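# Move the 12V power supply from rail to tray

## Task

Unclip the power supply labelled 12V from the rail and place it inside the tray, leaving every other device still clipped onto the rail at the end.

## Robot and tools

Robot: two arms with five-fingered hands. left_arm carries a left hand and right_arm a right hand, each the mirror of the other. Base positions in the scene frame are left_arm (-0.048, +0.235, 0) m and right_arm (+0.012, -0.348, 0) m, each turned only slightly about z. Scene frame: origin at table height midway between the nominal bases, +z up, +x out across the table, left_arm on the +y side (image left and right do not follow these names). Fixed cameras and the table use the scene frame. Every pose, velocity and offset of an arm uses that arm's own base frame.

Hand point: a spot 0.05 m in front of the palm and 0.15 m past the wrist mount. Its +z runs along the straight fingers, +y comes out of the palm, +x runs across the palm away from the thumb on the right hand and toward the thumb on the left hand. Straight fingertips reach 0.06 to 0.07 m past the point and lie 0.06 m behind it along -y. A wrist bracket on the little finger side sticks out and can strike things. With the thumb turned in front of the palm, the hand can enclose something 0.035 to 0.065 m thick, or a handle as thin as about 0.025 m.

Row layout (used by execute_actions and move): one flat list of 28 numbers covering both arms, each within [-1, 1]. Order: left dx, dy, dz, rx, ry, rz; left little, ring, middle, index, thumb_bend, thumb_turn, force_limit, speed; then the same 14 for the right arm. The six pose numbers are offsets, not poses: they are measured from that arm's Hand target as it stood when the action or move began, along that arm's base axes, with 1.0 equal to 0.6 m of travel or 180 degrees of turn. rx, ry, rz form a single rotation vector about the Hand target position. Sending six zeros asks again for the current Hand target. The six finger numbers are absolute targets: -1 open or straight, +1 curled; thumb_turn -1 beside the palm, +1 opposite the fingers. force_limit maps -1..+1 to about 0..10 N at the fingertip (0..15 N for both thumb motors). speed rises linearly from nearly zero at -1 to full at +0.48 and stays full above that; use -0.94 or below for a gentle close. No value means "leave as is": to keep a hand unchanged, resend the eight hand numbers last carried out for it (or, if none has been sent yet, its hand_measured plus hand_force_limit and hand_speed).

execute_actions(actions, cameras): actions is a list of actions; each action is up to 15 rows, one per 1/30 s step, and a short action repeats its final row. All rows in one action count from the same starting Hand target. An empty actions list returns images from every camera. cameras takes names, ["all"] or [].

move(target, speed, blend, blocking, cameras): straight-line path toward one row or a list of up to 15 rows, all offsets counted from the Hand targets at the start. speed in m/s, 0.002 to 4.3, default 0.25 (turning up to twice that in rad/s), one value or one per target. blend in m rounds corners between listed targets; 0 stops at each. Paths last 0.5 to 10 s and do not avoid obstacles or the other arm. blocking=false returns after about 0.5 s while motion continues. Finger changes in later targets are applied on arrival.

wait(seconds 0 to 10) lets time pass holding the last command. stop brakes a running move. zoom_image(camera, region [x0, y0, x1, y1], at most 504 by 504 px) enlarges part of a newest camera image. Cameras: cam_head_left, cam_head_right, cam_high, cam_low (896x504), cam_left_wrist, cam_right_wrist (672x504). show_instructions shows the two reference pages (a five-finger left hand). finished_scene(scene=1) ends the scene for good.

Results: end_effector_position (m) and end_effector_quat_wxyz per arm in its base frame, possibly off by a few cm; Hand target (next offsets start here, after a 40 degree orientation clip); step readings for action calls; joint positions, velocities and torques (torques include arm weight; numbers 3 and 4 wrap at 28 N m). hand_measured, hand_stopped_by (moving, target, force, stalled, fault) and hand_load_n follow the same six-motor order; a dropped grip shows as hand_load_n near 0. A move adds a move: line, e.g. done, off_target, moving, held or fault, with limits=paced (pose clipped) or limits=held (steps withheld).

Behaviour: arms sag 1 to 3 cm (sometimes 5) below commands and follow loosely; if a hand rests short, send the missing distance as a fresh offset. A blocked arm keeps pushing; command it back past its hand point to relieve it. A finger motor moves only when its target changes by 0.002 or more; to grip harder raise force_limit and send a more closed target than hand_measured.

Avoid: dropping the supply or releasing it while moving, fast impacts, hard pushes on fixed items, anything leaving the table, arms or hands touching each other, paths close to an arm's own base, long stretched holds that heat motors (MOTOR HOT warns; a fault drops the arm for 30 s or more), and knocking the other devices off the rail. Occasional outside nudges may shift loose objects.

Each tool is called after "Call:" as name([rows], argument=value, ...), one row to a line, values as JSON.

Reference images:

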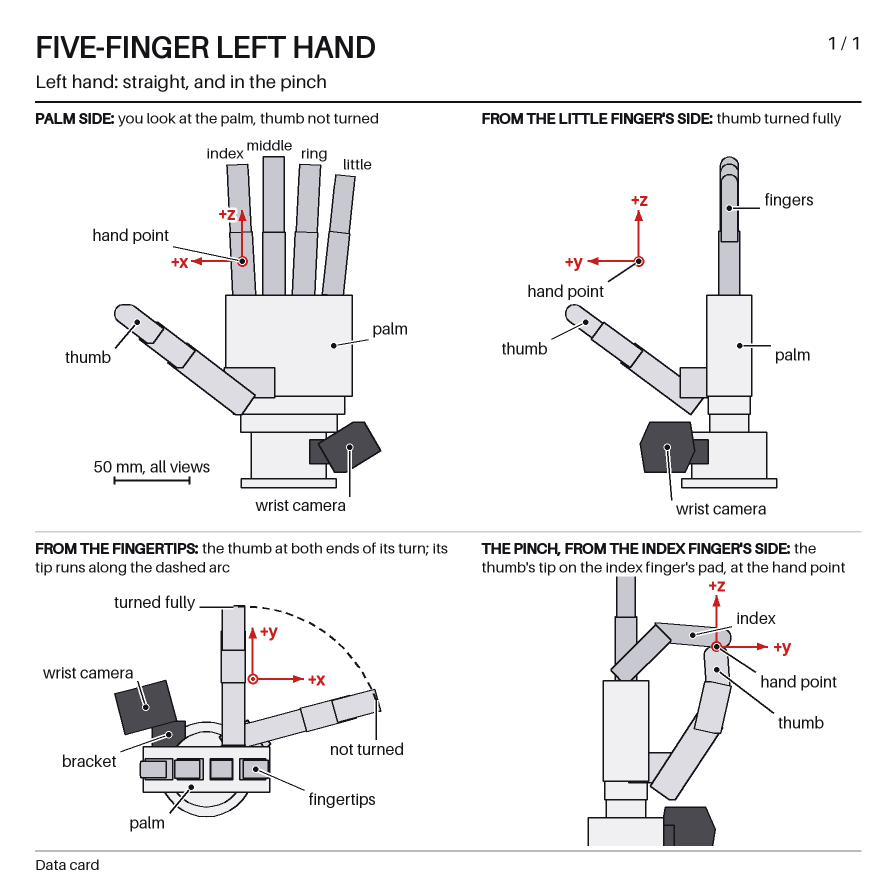

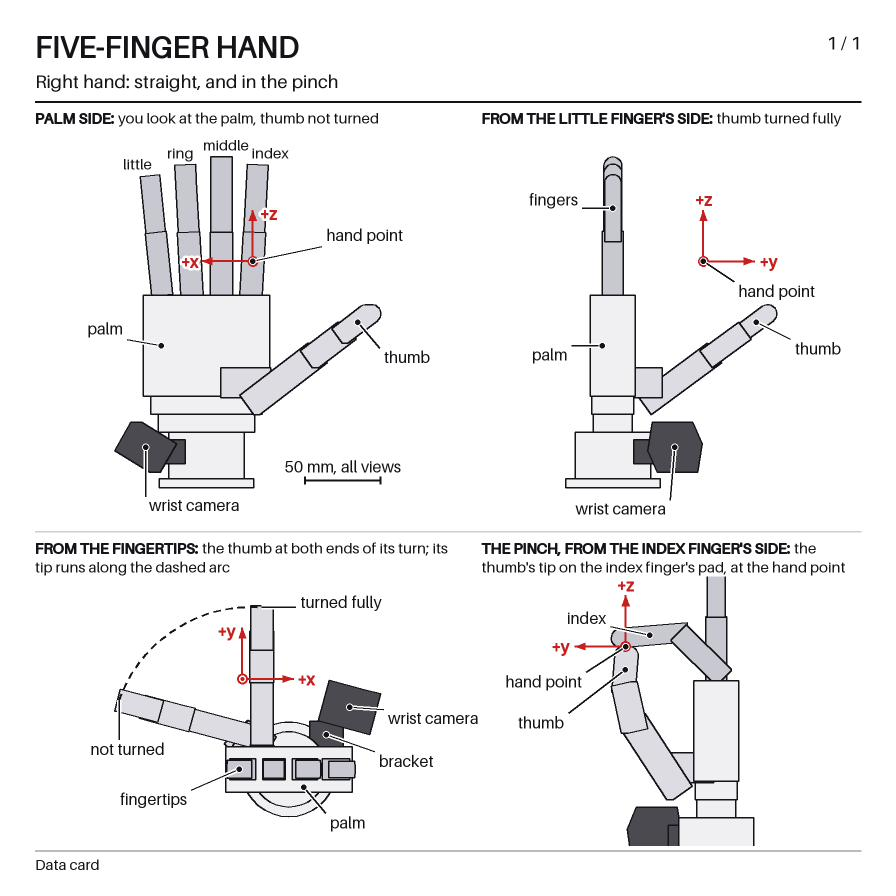

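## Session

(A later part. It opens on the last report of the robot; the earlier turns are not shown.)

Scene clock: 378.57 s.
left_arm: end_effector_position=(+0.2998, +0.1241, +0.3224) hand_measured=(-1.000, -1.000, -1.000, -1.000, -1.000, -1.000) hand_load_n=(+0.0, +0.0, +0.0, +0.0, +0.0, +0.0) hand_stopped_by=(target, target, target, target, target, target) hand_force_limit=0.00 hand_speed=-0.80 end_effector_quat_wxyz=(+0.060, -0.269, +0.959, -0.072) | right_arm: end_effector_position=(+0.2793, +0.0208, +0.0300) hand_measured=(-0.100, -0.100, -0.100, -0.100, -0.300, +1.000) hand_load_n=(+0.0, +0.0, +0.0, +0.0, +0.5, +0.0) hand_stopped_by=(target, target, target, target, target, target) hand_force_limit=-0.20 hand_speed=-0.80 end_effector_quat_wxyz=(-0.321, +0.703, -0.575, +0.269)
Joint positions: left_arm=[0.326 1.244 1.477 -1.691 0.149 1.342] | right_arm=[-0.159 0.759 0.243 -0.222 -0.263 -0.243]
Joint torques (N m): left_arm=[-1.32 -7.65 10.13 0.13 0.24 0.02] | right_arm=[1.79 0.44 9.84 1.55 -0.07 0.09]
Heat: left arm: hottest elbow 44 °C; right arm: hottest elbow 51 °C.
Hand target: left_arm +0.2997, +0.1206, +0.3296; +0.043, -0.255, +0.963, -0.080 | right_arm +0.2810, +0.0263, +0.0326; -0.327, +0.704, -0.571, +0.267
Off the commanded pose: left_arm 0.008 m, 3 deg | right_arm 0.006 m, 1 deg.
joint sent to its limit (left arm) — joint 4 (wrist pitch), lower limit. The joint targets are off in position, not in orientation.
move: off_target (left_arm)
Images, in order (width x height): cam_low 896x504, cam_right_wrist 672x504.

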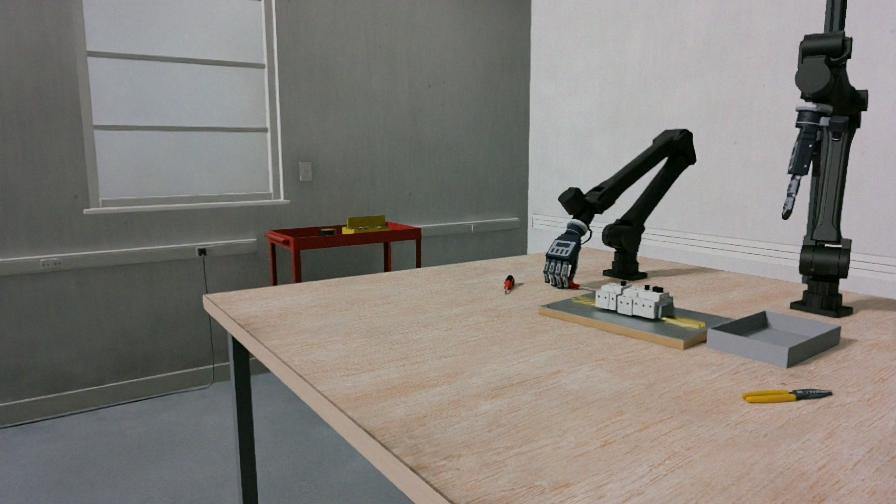

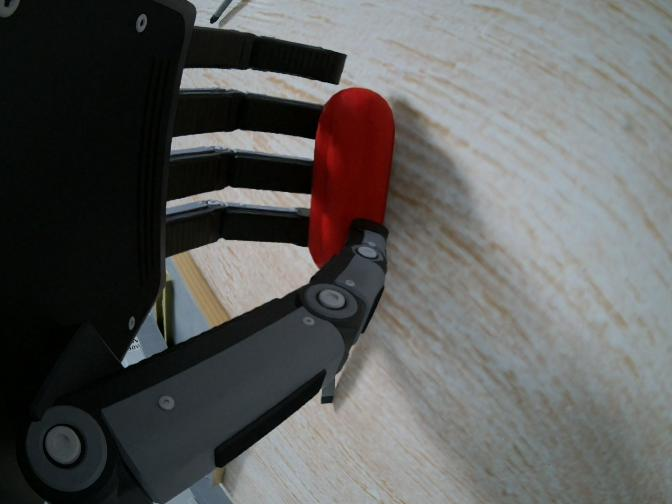

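Call:
move(target=[0,0,0,0,0,0, -1,-1,-1,-1,-1,-1,0,-0.8, 0,0,0,0,0,0, 0.3,0.3,0.3,0.3,0.3,1,0,-0.85], cameras=["cam_low","cam_right_wrist"], speed=0.05)

Scene clock: 383.53 s.
left_arm: end_effector_position=(+0.2998, +0.1241, +0.3224) hand_measured=(-1.000, -1.000, -1.000, -1.000, -1.000, -1.000) hand_load_n=(+0.0, +0.0, +0.0, +0.0, +0.0, +0.0) hand_stopped_by=(target, target, target, target, target, target) hand_force_limit=0.00 hand_speed=-0.80 end_effector_quat_wxyz=(+0.060, -0.269, +0.959, -0.072) | right_arm: end_effector_position=(+0.2793, +0.0206, +0.0299) hand_measured=(+0.204, -0.018, -0.034, -0.018, -0.272, +1.000) hand_load_n=(+4.5, +1.0, +6.0, +6.5, +14.0, +8.5) hand_stopped_by=(force, force, force, force, force, target) hand_force_limit=0.00 hand_speed=-0.85 end_effector_quat_wxyz=(-0.321, +0.704, -0.574, +0.269)
Joint positions: left_arm=[0.326 1.244 1.477 -1.691 0.149 1.342] | right_arm=[-0.159 0.759 0.243 -0.222 -0.263 -0.246]
Joint torques (N m): left_arm=[-1.38 -8 10.18 -0.06 0.19 0.07] | right_arm=[1.85 0.15 10.06 1.59 -0.1 0.09]
Heat: left arm: hottest elbow 44 °C; right arm: hottest elbow 50 °C.
Hand target: left_arm +0.2997, +0.1206, +0.3296; +0.043, -0.255, +0.963, -0.080 | right_arm +0.2810, +0.0263, +0.0326; -0.327, +0.704, -0.571, +0.267
Off the commanded pose: left_arm 0.008 m, 3 deg | right_arm 0.007 m, 1 deg.
joint sent to its limit (left arm) — joint 4 (wrist pitch), lower limit. The joint targets are off in position, not in orientation.
move: off_target (left_arm)
Images, in order (width x height): cam_low 896x504, cam_right_wrist 672x504.

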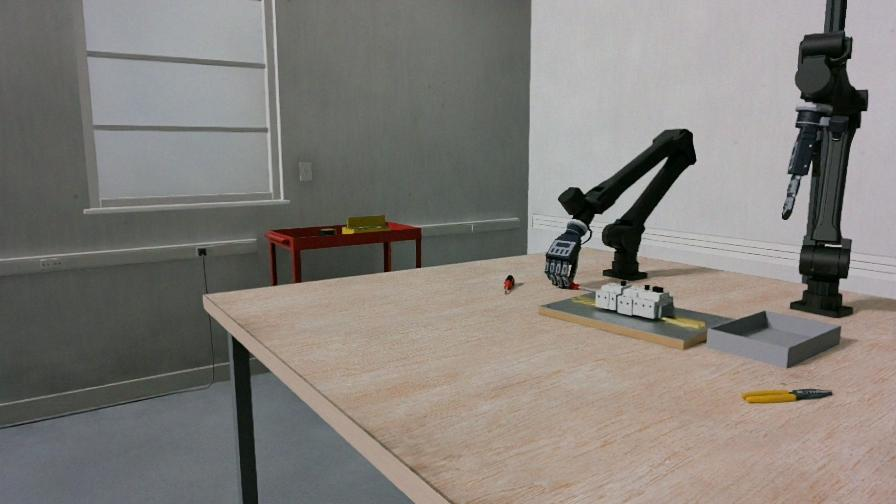

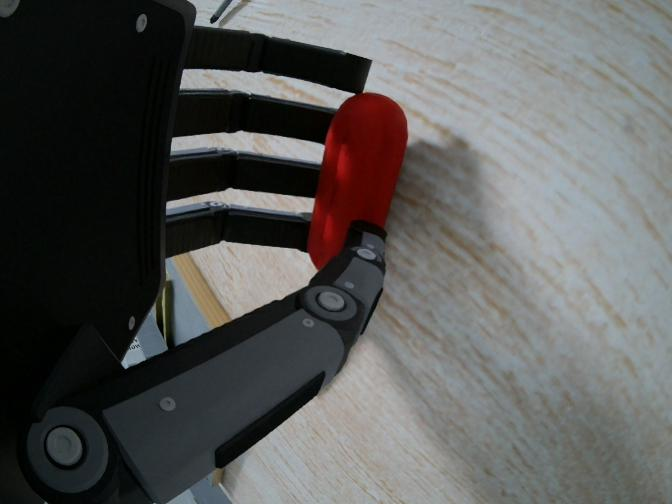

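Call:
move(target=[0,0,0,0,0,0, -1,-1,-1,-1,-1,-1,0,-0.8, 0,0,0.12,0,0,0, 0.3,0.3,0.3,0.3,0.3,1,0,-0.85], cameras=["cam_low","cam_right_wrist","cam_head_left","cam_high"], speed=0.06)

Scene clock: 388.23 s.
left_arm: end_effector_position=(+0.2998, +0.1241, +0.3224) hand_measured=(-1.000, -1.000, -1.000, -1.000, -1.000, -1.000) hand_load_n=(+0.0, +0.0, +0.0, +0.0, +0.0, +0.0) hand_stopped_by=(target, target, target, target, target, target) hand_force_limit=0.00 hand_speed=-0.80 end_effector_quat_wxyz=(+0.060, -0.269, +0.959, -0.072) | right_arm: end_effector_position=(+0.2616, +0.0236, +0.0685) hand_measured=(+0.204, -0.018, -0.034, -0.018, -0.272, +1.000) hand_load_n=(+4.0, +1.0, +6.5, +7.0, +14.0, +6.5) hand_stopped_by=(force, force, force, force, force, target) hand_force_limit=0.00 hand_speed=-0.85 end_effector_quat_wxyz=(-0.307, +0.712, -0.582, +0.246)
Joint positions: left_arm=[0.326 1.244 1.477 -1.691 0.149 1.342] | right_arm=[-0.158 0.629 0.338 -0.505 -0.263 -0.251]
Joint torques (N m): left_arm=[-1.55 -7.47 10.25 -0.14 0.21 0.13] | right_arm=[1.73 0.21 16.47 1.13 -0.11 0.15]
Heat: left arm: hottest elbow 44 °C; right arm: hottest elbow 50 °C.
Hand target: left_arm +0.2997, +0.1206, +0.3296; +0.043, -0.255, +0.963, -0.080 | right_arm +0.2810, +0.0263, +0.1046; -0.327, +0.704, -0.571, +0.267
Off the commanded pose: left_arm 0.008 m, 3 deg | right_arm 0.041 m, 4 deg.
joint sent to its limit (left arm) — joint 4 (wrist pitch), lower limit. The joint targets are off in position, not in orientation.
move: off_target (left_arm, right_arm)
Images, in order (width x height): cam_head_left 896x504, cam_high 896x504, cam_low 896x504, cam_right_wrist 672x504.

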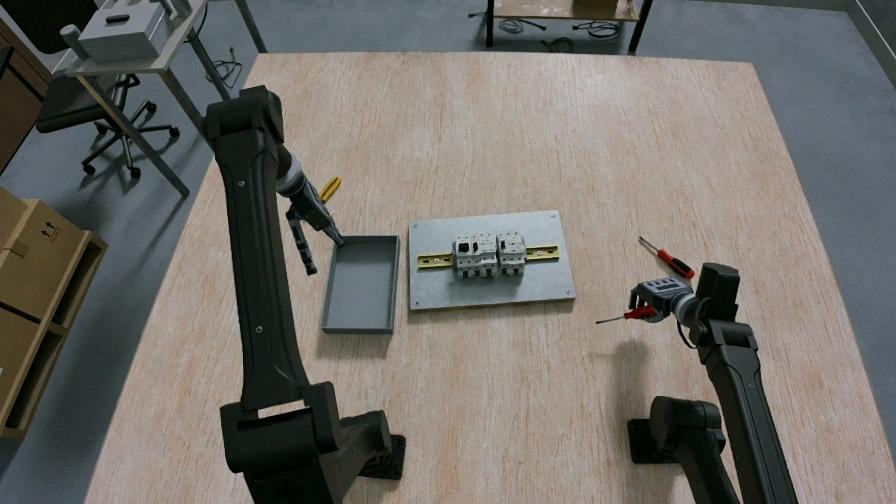

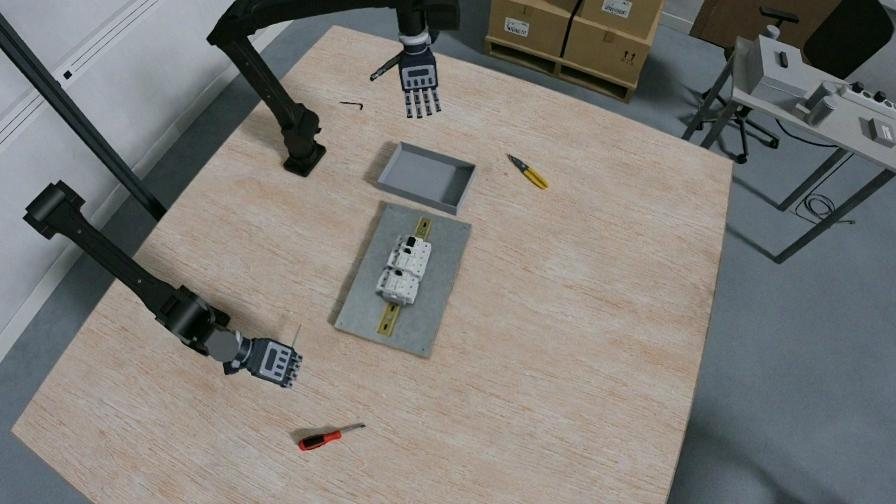

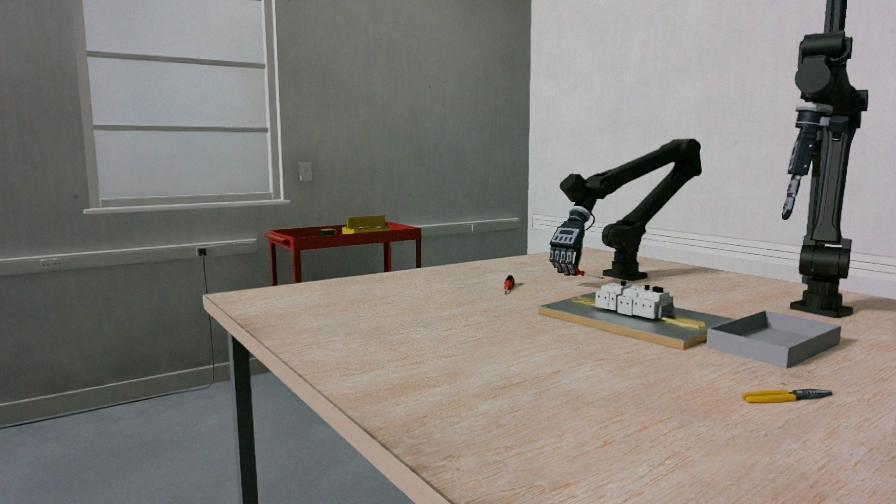

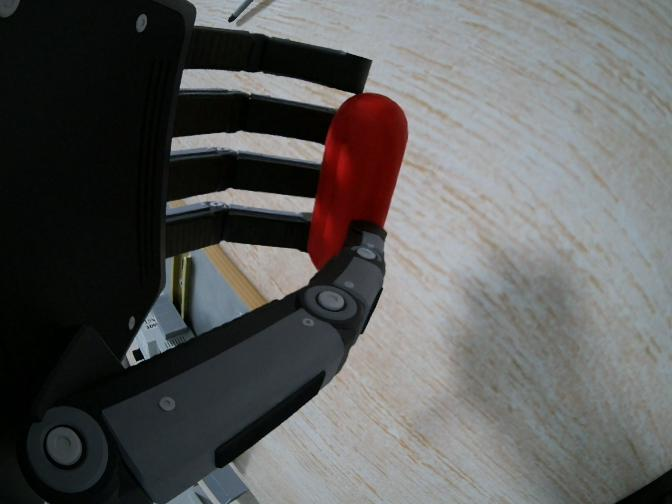

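Call:
move([
  [0,0,0,0,0,0, -1,-1,-1,-1,-1,-1,0,-0.8, -0.02,0.05,0.25,0,0,0, 0.3,0.3,0.3,0.3,0.3,1,0,-0.85],
  [0,0,0,0,0,0, -1,-1,-1,-1,-1,-1,0,-0.8, -0.05,0.22,0.317,-0.4527,-0.2203,0.123, 0.3,0.3,0.3,0.3,0.3,1,0,-0.85],
], cameras=["all"], blend=0.02, speed=0.15)

Scene clock: 476.37 s.
left_arm: end_effector_position=(+0.2998, +0.1241, +0.3224) hand_measured=(-1.000, -1.000, -1.000, -1.000, -1.000, -1.000) hand_load_n=(+0.5, +0.0, +0.0, +0.5, +0.0, +0.0) hand_stopped_by=(target, target, target, target, target, target) hand_force_limit=0.00 hand_speed=-0.80 end_effector_quat_wxyz=(+0.060, -0.269, +0.959, -0.072) | right_arm: end_effector_position=(+0.2540, +0.1545, +0.2921) hand_measured=(+0.204, -0.018, -0.034, -0.018, -0.272, +1.000) hand_load_n=(+4.0, +1.0, +6.5, +7.0, +13.5, +7.0) hand_stopped_by=(force, force, force, force, force, target) hand_force_limit=0.00 hand_speed=-0.85 end_effector_quat_wxyz=(+0.002, +0.710, -0.005, +0.704)
Joint positions: left_arm=[0.326 1.244 1.477 -1.691 0.149 1.342] | right_arm=[1.299 0.726 0.447 0.243 1.31 -1.533]
Joint torques (N m): left_arm=[-1.73 -8.18 10.11 -0.12 0.21 0.08] | right_arm=[1.9 0.21 10.39 2.1 0.14 -0.28]
Heat: left arm: hottest elbow 45 °C; right arm: hottest elbow 63 °C.
Hand target: left_arm +0.2997, +0.1206, +0.3296; +0.043, -0.255, +0.963, -0.080 | right_arm +0.2510, +0.1583, +0.2948; +0.000, +0.707, +0.001, +0.707
Off the commanded pose: left_arm 0.008 m, 3 deg | right_arm 0.006 m, 1 deg.
joint sent to its limit (left arm) — joint 4 (wrist pitch), lower limit. The joint targets are off in position, not in orientation.
move: off_target (left_arm)

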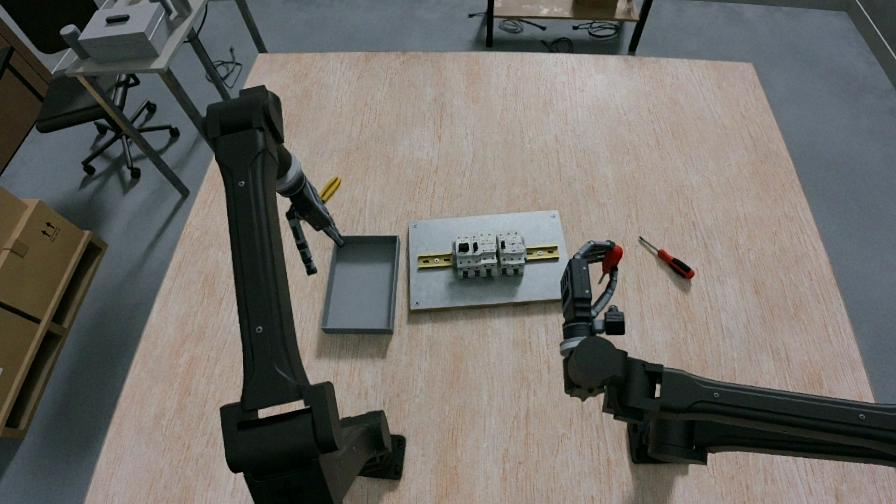

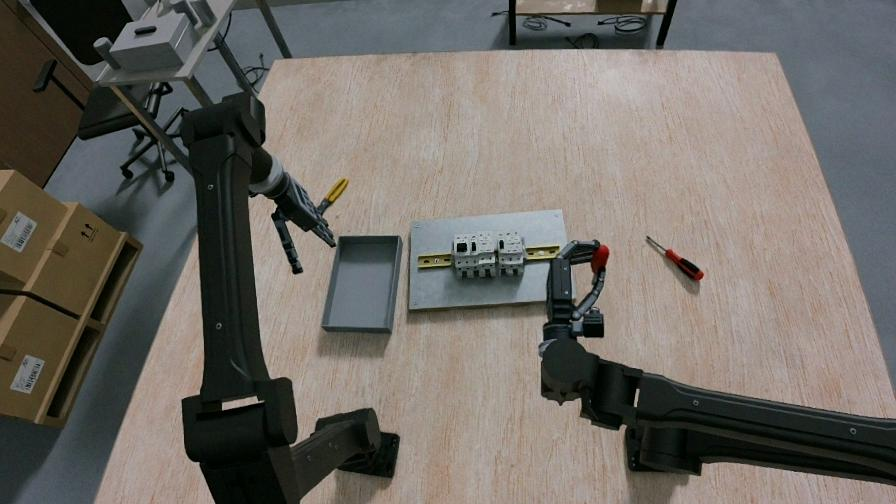

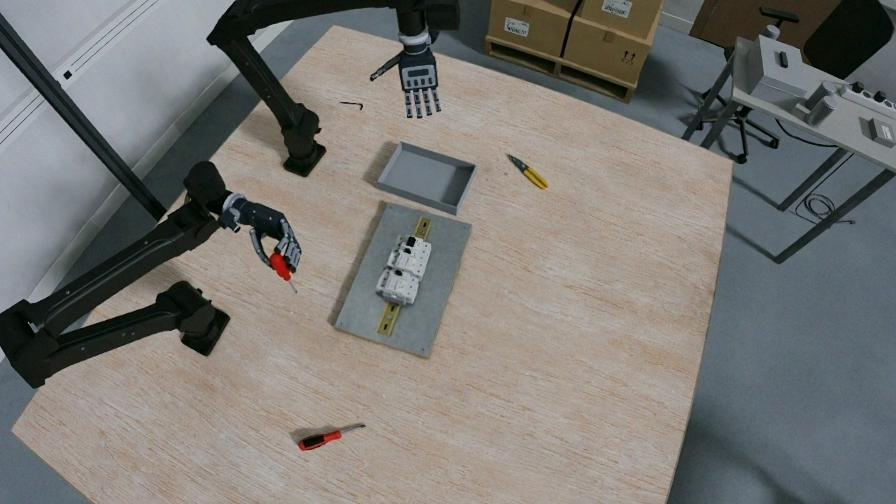

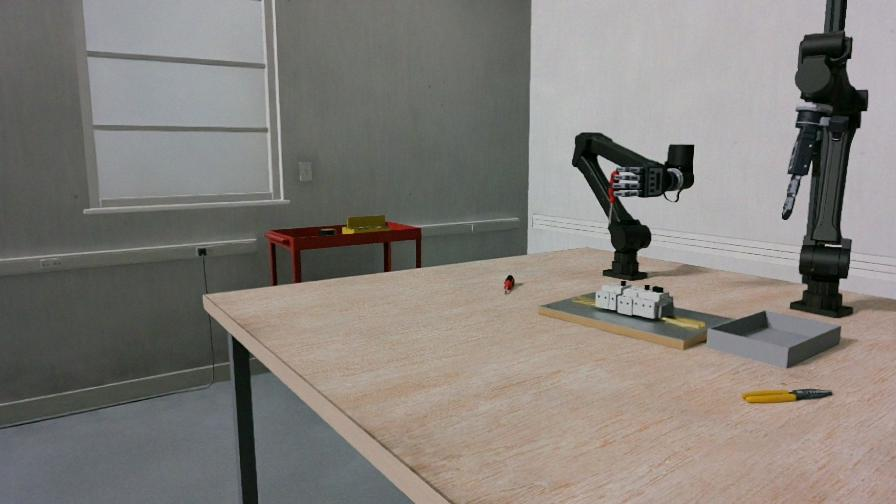

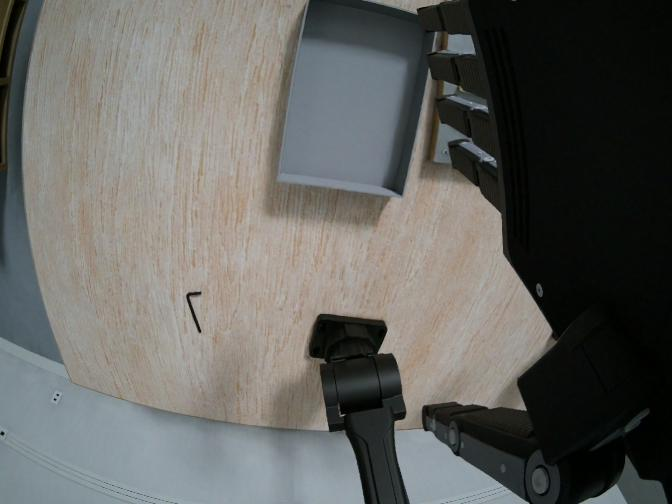

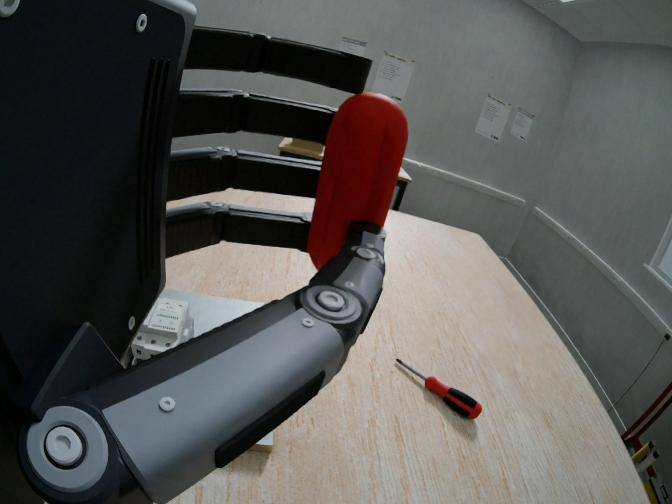

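Call:
zoom_image(camera="cam_low", region=[580, 140, 710, 250])

Call:
zoom_image(camera="cam_high", region=[210, 180, 330, 310])

Call:
zoom_image(camera="cam_head_left", region=[540, 220, 650, 350])

Scaled by 3.877 from the camera's 896x504 image, which has a finer 1280x720 frame.

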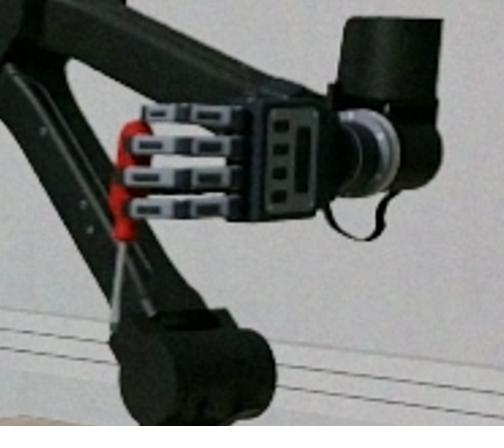

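Scaled by 3.877 from the camera's 896x504 image, which has a finer 1280x720 frame.

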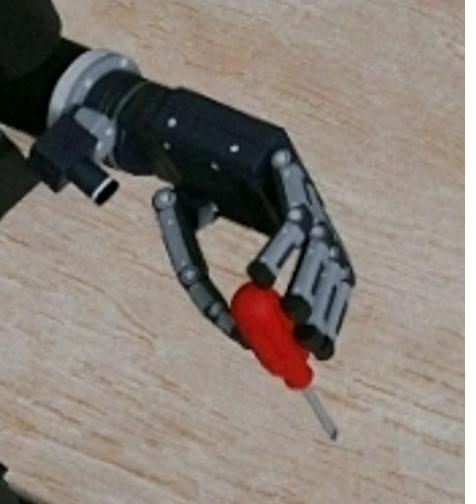

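Scaled by 3.877 from the camera's 896x504 image, which has a finer 1280x720 frame.

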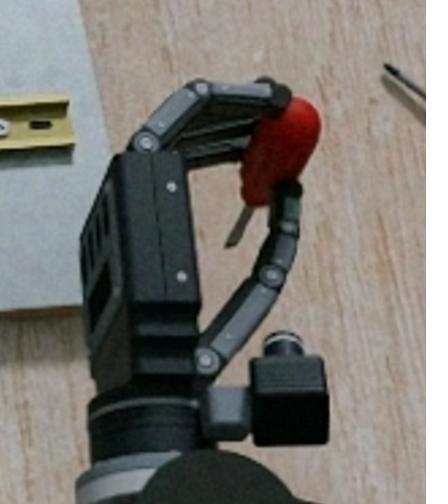

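Call:
zoom_image(camera="cam_head_right", region=[540, 220, 650, 350])

Call:
zoom_image(camera="cam_head_left", region=[570, 240, 630, 300])

Call:
zoom_image(camera="cam_head_left", region=[450, 225, 530, 285])

Call:
zoom_image(camera="cam_head_right", region=[450, 225, 530, 285])

Scaled by 3.877 from the camera's 896x504 image, which has a finer 1280x720 frame.

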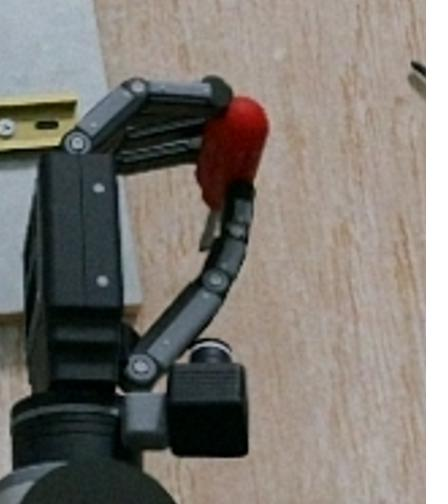

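Scaled by 8.400 from the camera's 896x504 image, which has a finer 1280x720 frame.

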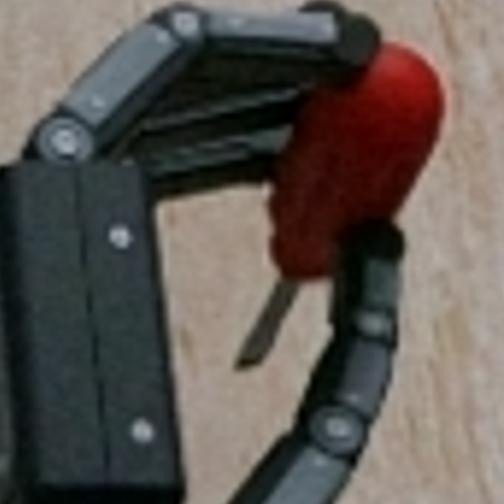

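Scaled by 6.300 from the camera's 896x504 image, which has a finer 1280x720 frame.

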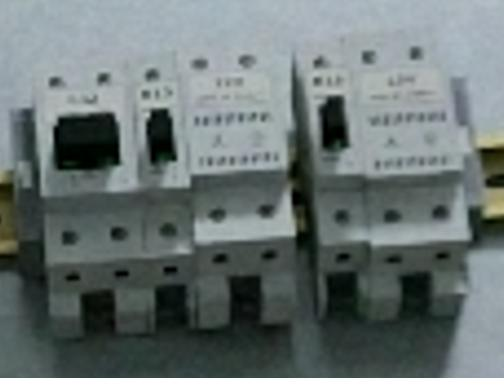

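Scaled by 6.300 from the camera's 896x504 image, which has a finer 1280x720 frame.

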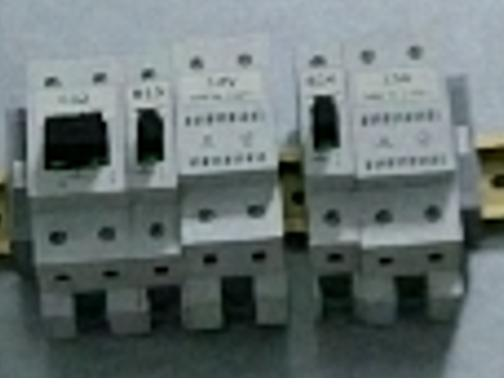

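Call:
move(target=[0,0,0,0,0,0, -1,-1,-1,-1,-1,-1,0,-0.8, 0.212,0.325,-0.10,0,0,0, 0.3,0.3,0.3,0.3,0.3,1,0,-0.85], cameras=["all"], speed=0.15)

Call:
zoom_image(camera="cam_head_left", region=[430, 210, 550, 300])

Call:
zoom_image(camera="cam_head_right", region=[430, 210, 550, 300])

Call:
zoom_image(camera="cam_low", region=[560, 200, 720, 350])

Scene clock: 582.10 s.
left_arm: end_effector_position=(+0.2998, +0.1241, +0.3224) hand_measured=(-1.000, -1.000, -1.000, -1.000, -1.000, -1.000) hand_load_n=(+0.0, +0.0, +0.0, +0.0, +0.0, +0.0) hand_stopped_by=(target, target, target, target, target, target) hand_force_limit=0.00 hand_speed=-0.80 end_effector_quat_wxyz=(+0.060, -0.269, +0.959, -0.072) | right_arm: end_effector_position=(+0.3649, +0.3459, +0.2091) hand_measured=(+0.204, -0.018, -0.034, -0.018, -0.272, +1.000) hand_load_n=(+4.0, +1.0, +6.5, +7.0, +13.5, +7.0) hand_stopped_by=(force, force, force, force, force, target) hand_force_limit=0.00 hand_speed=-0.85 end_effector_quat_wxyz=(+0.010, +0.719, +0.025, +0.695)
Joint positions: left_arm=[0.326 1.244 1.477 -1.691 0.149 1.342] | right_arm=[1.172 1.557 0.808 0.665 1.15 -1.544]
Joint torques (N m): left_arm=[-1.44 -7.59 10.15 -0.09 0.22 0.11] | right_arm=[-0.73 -9.7 12.74 2.25 -0.04 -0.31]
Heat: left arm: hottest elbow 45 °C; right arm: hottest elbow 53 °C.
Hand target: left_arm +0.2997, +0.1206, +0.3296; +0.043, -0.255, +0.963, -0.080 | right_arm +0.3782, +0.3533, +0.2348; +0.000, +0.707, +0.001, +0.707
Off the commanded pose: left_arm 0.008 m, 3 deg | right_arm 0.030 m, 4 deg.
joint sent to its limit (left arm) — joint 4 (wrist pitch), lower limit. The joint targets are off in position, not in orientation.
move: off_target (left_arm, right_arm)

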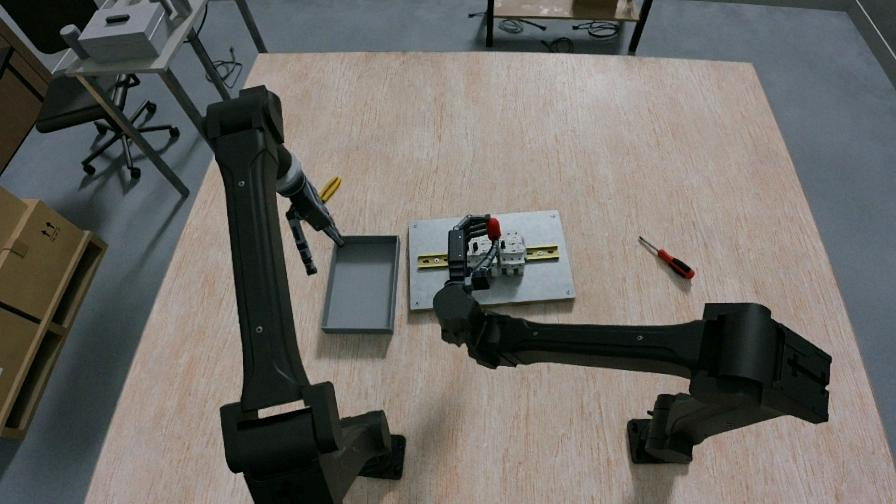

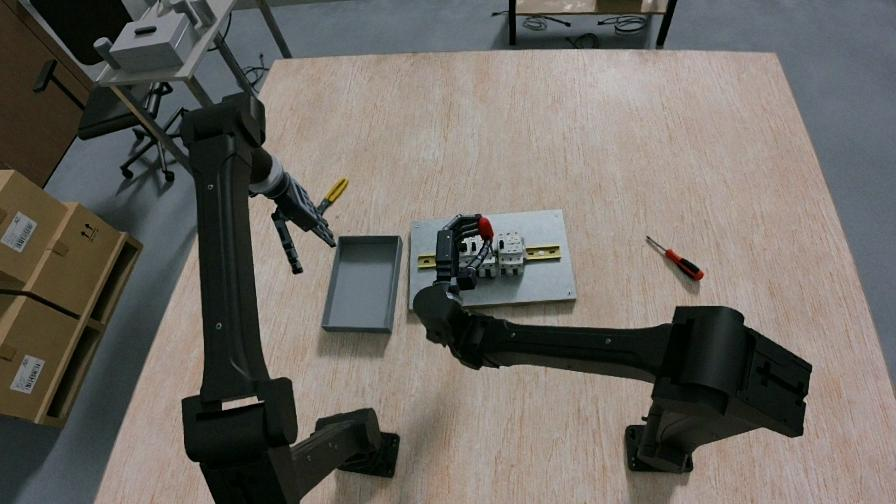

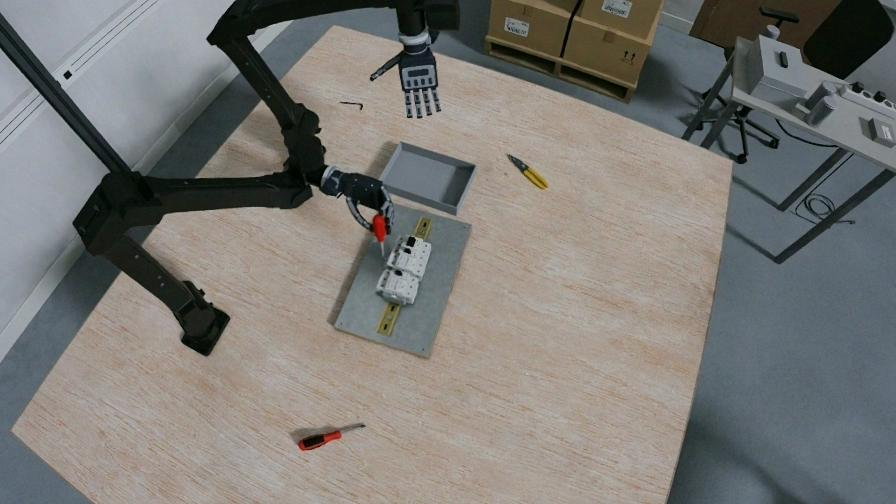

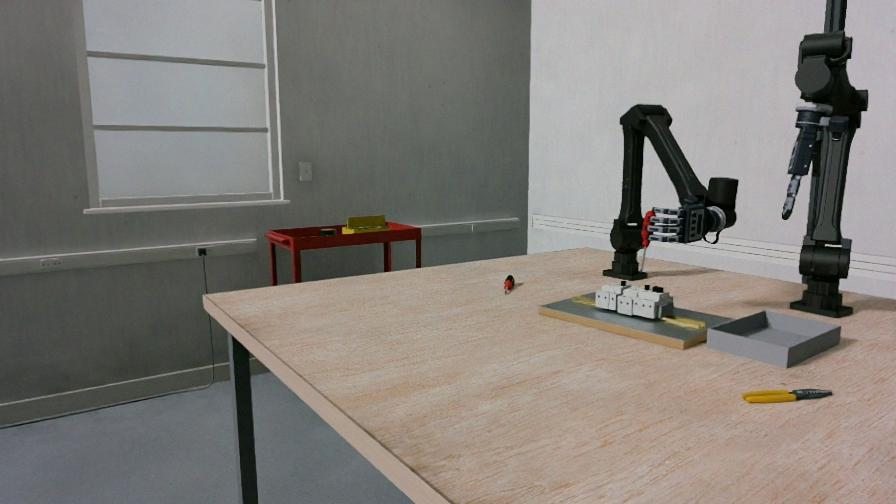

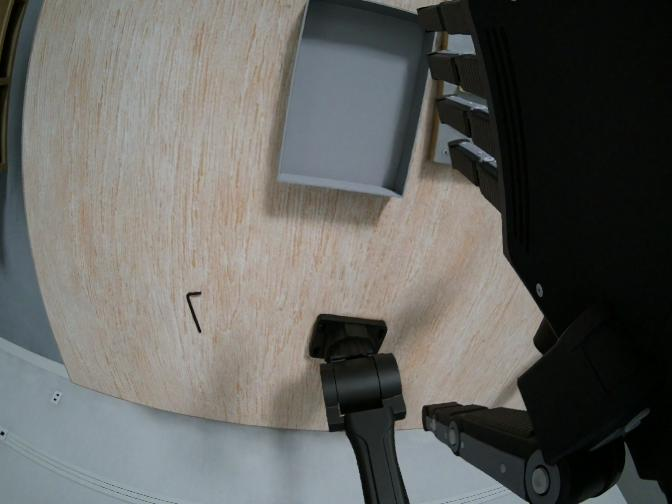

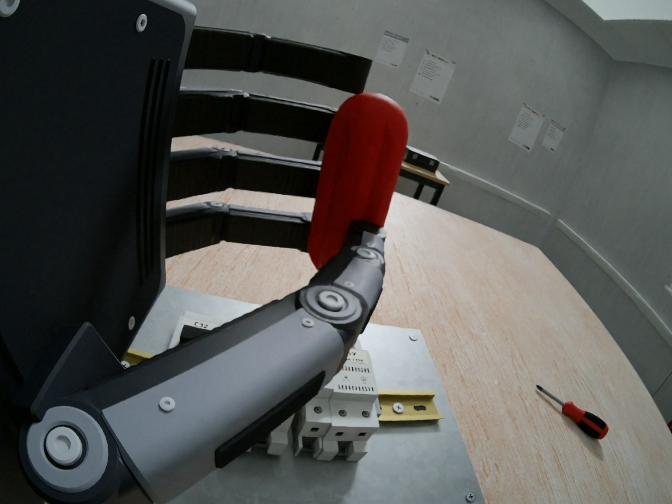

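Scaled by 4.200 from the camera's 896x504 image, which has a finer 1280x720 frame.

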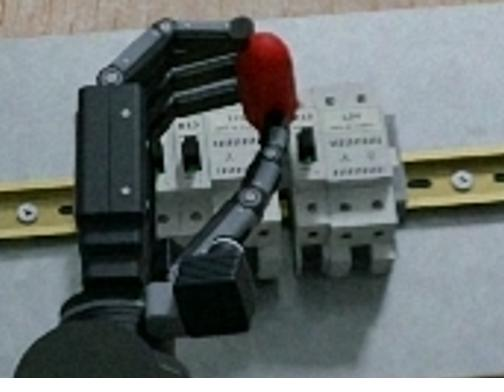

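Scaled by 4.200 from the camera's 896x504 image, which has a finer 1280x720 frame.

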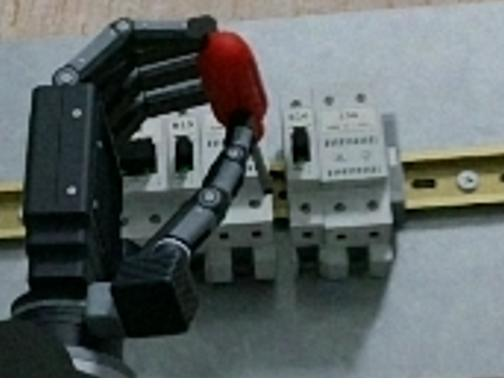

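Scaled by 3.150 from the camera's 896x504 image, which has a finer 1280x720 frame.

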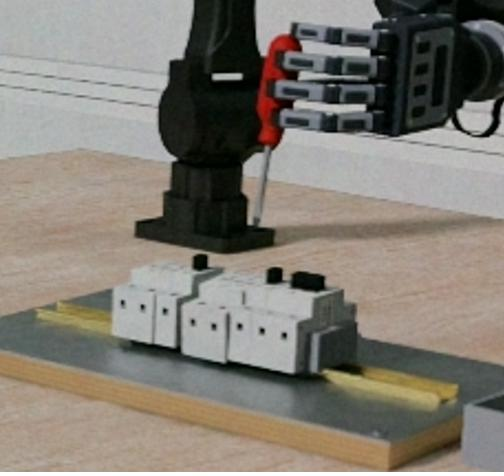

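Call:
zoom_image(camera="cam_head_right", region=[470, 210, 520, 270])

Call:
zoom_image(camera="cam_head_left", region=[470, 210, 520, 270])

Call:
zoom_image(camera="cam_high", region=[340, 170, 440, 270])

Scaled by 8.400 from the camera's 896x504 image, which has a finer 1280x720 frame.

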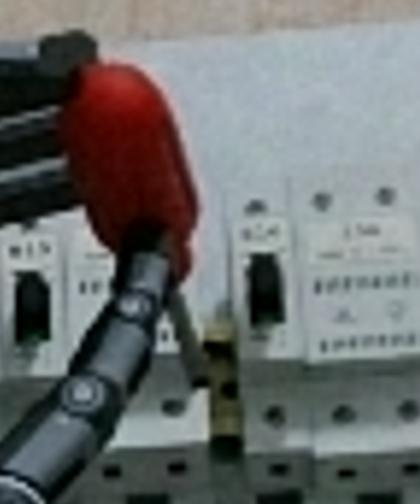

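Scaled by 8.400 from the camera's 896x504 image, which has a finer 1280x720 frame.

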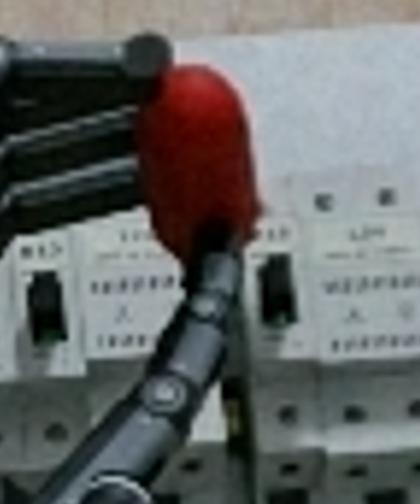

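Scaled by 5.040 from the camera's 896x504 image, which has a finer 1280x720 frame.

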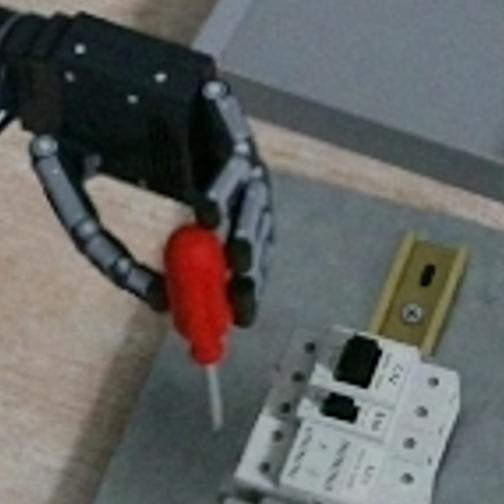

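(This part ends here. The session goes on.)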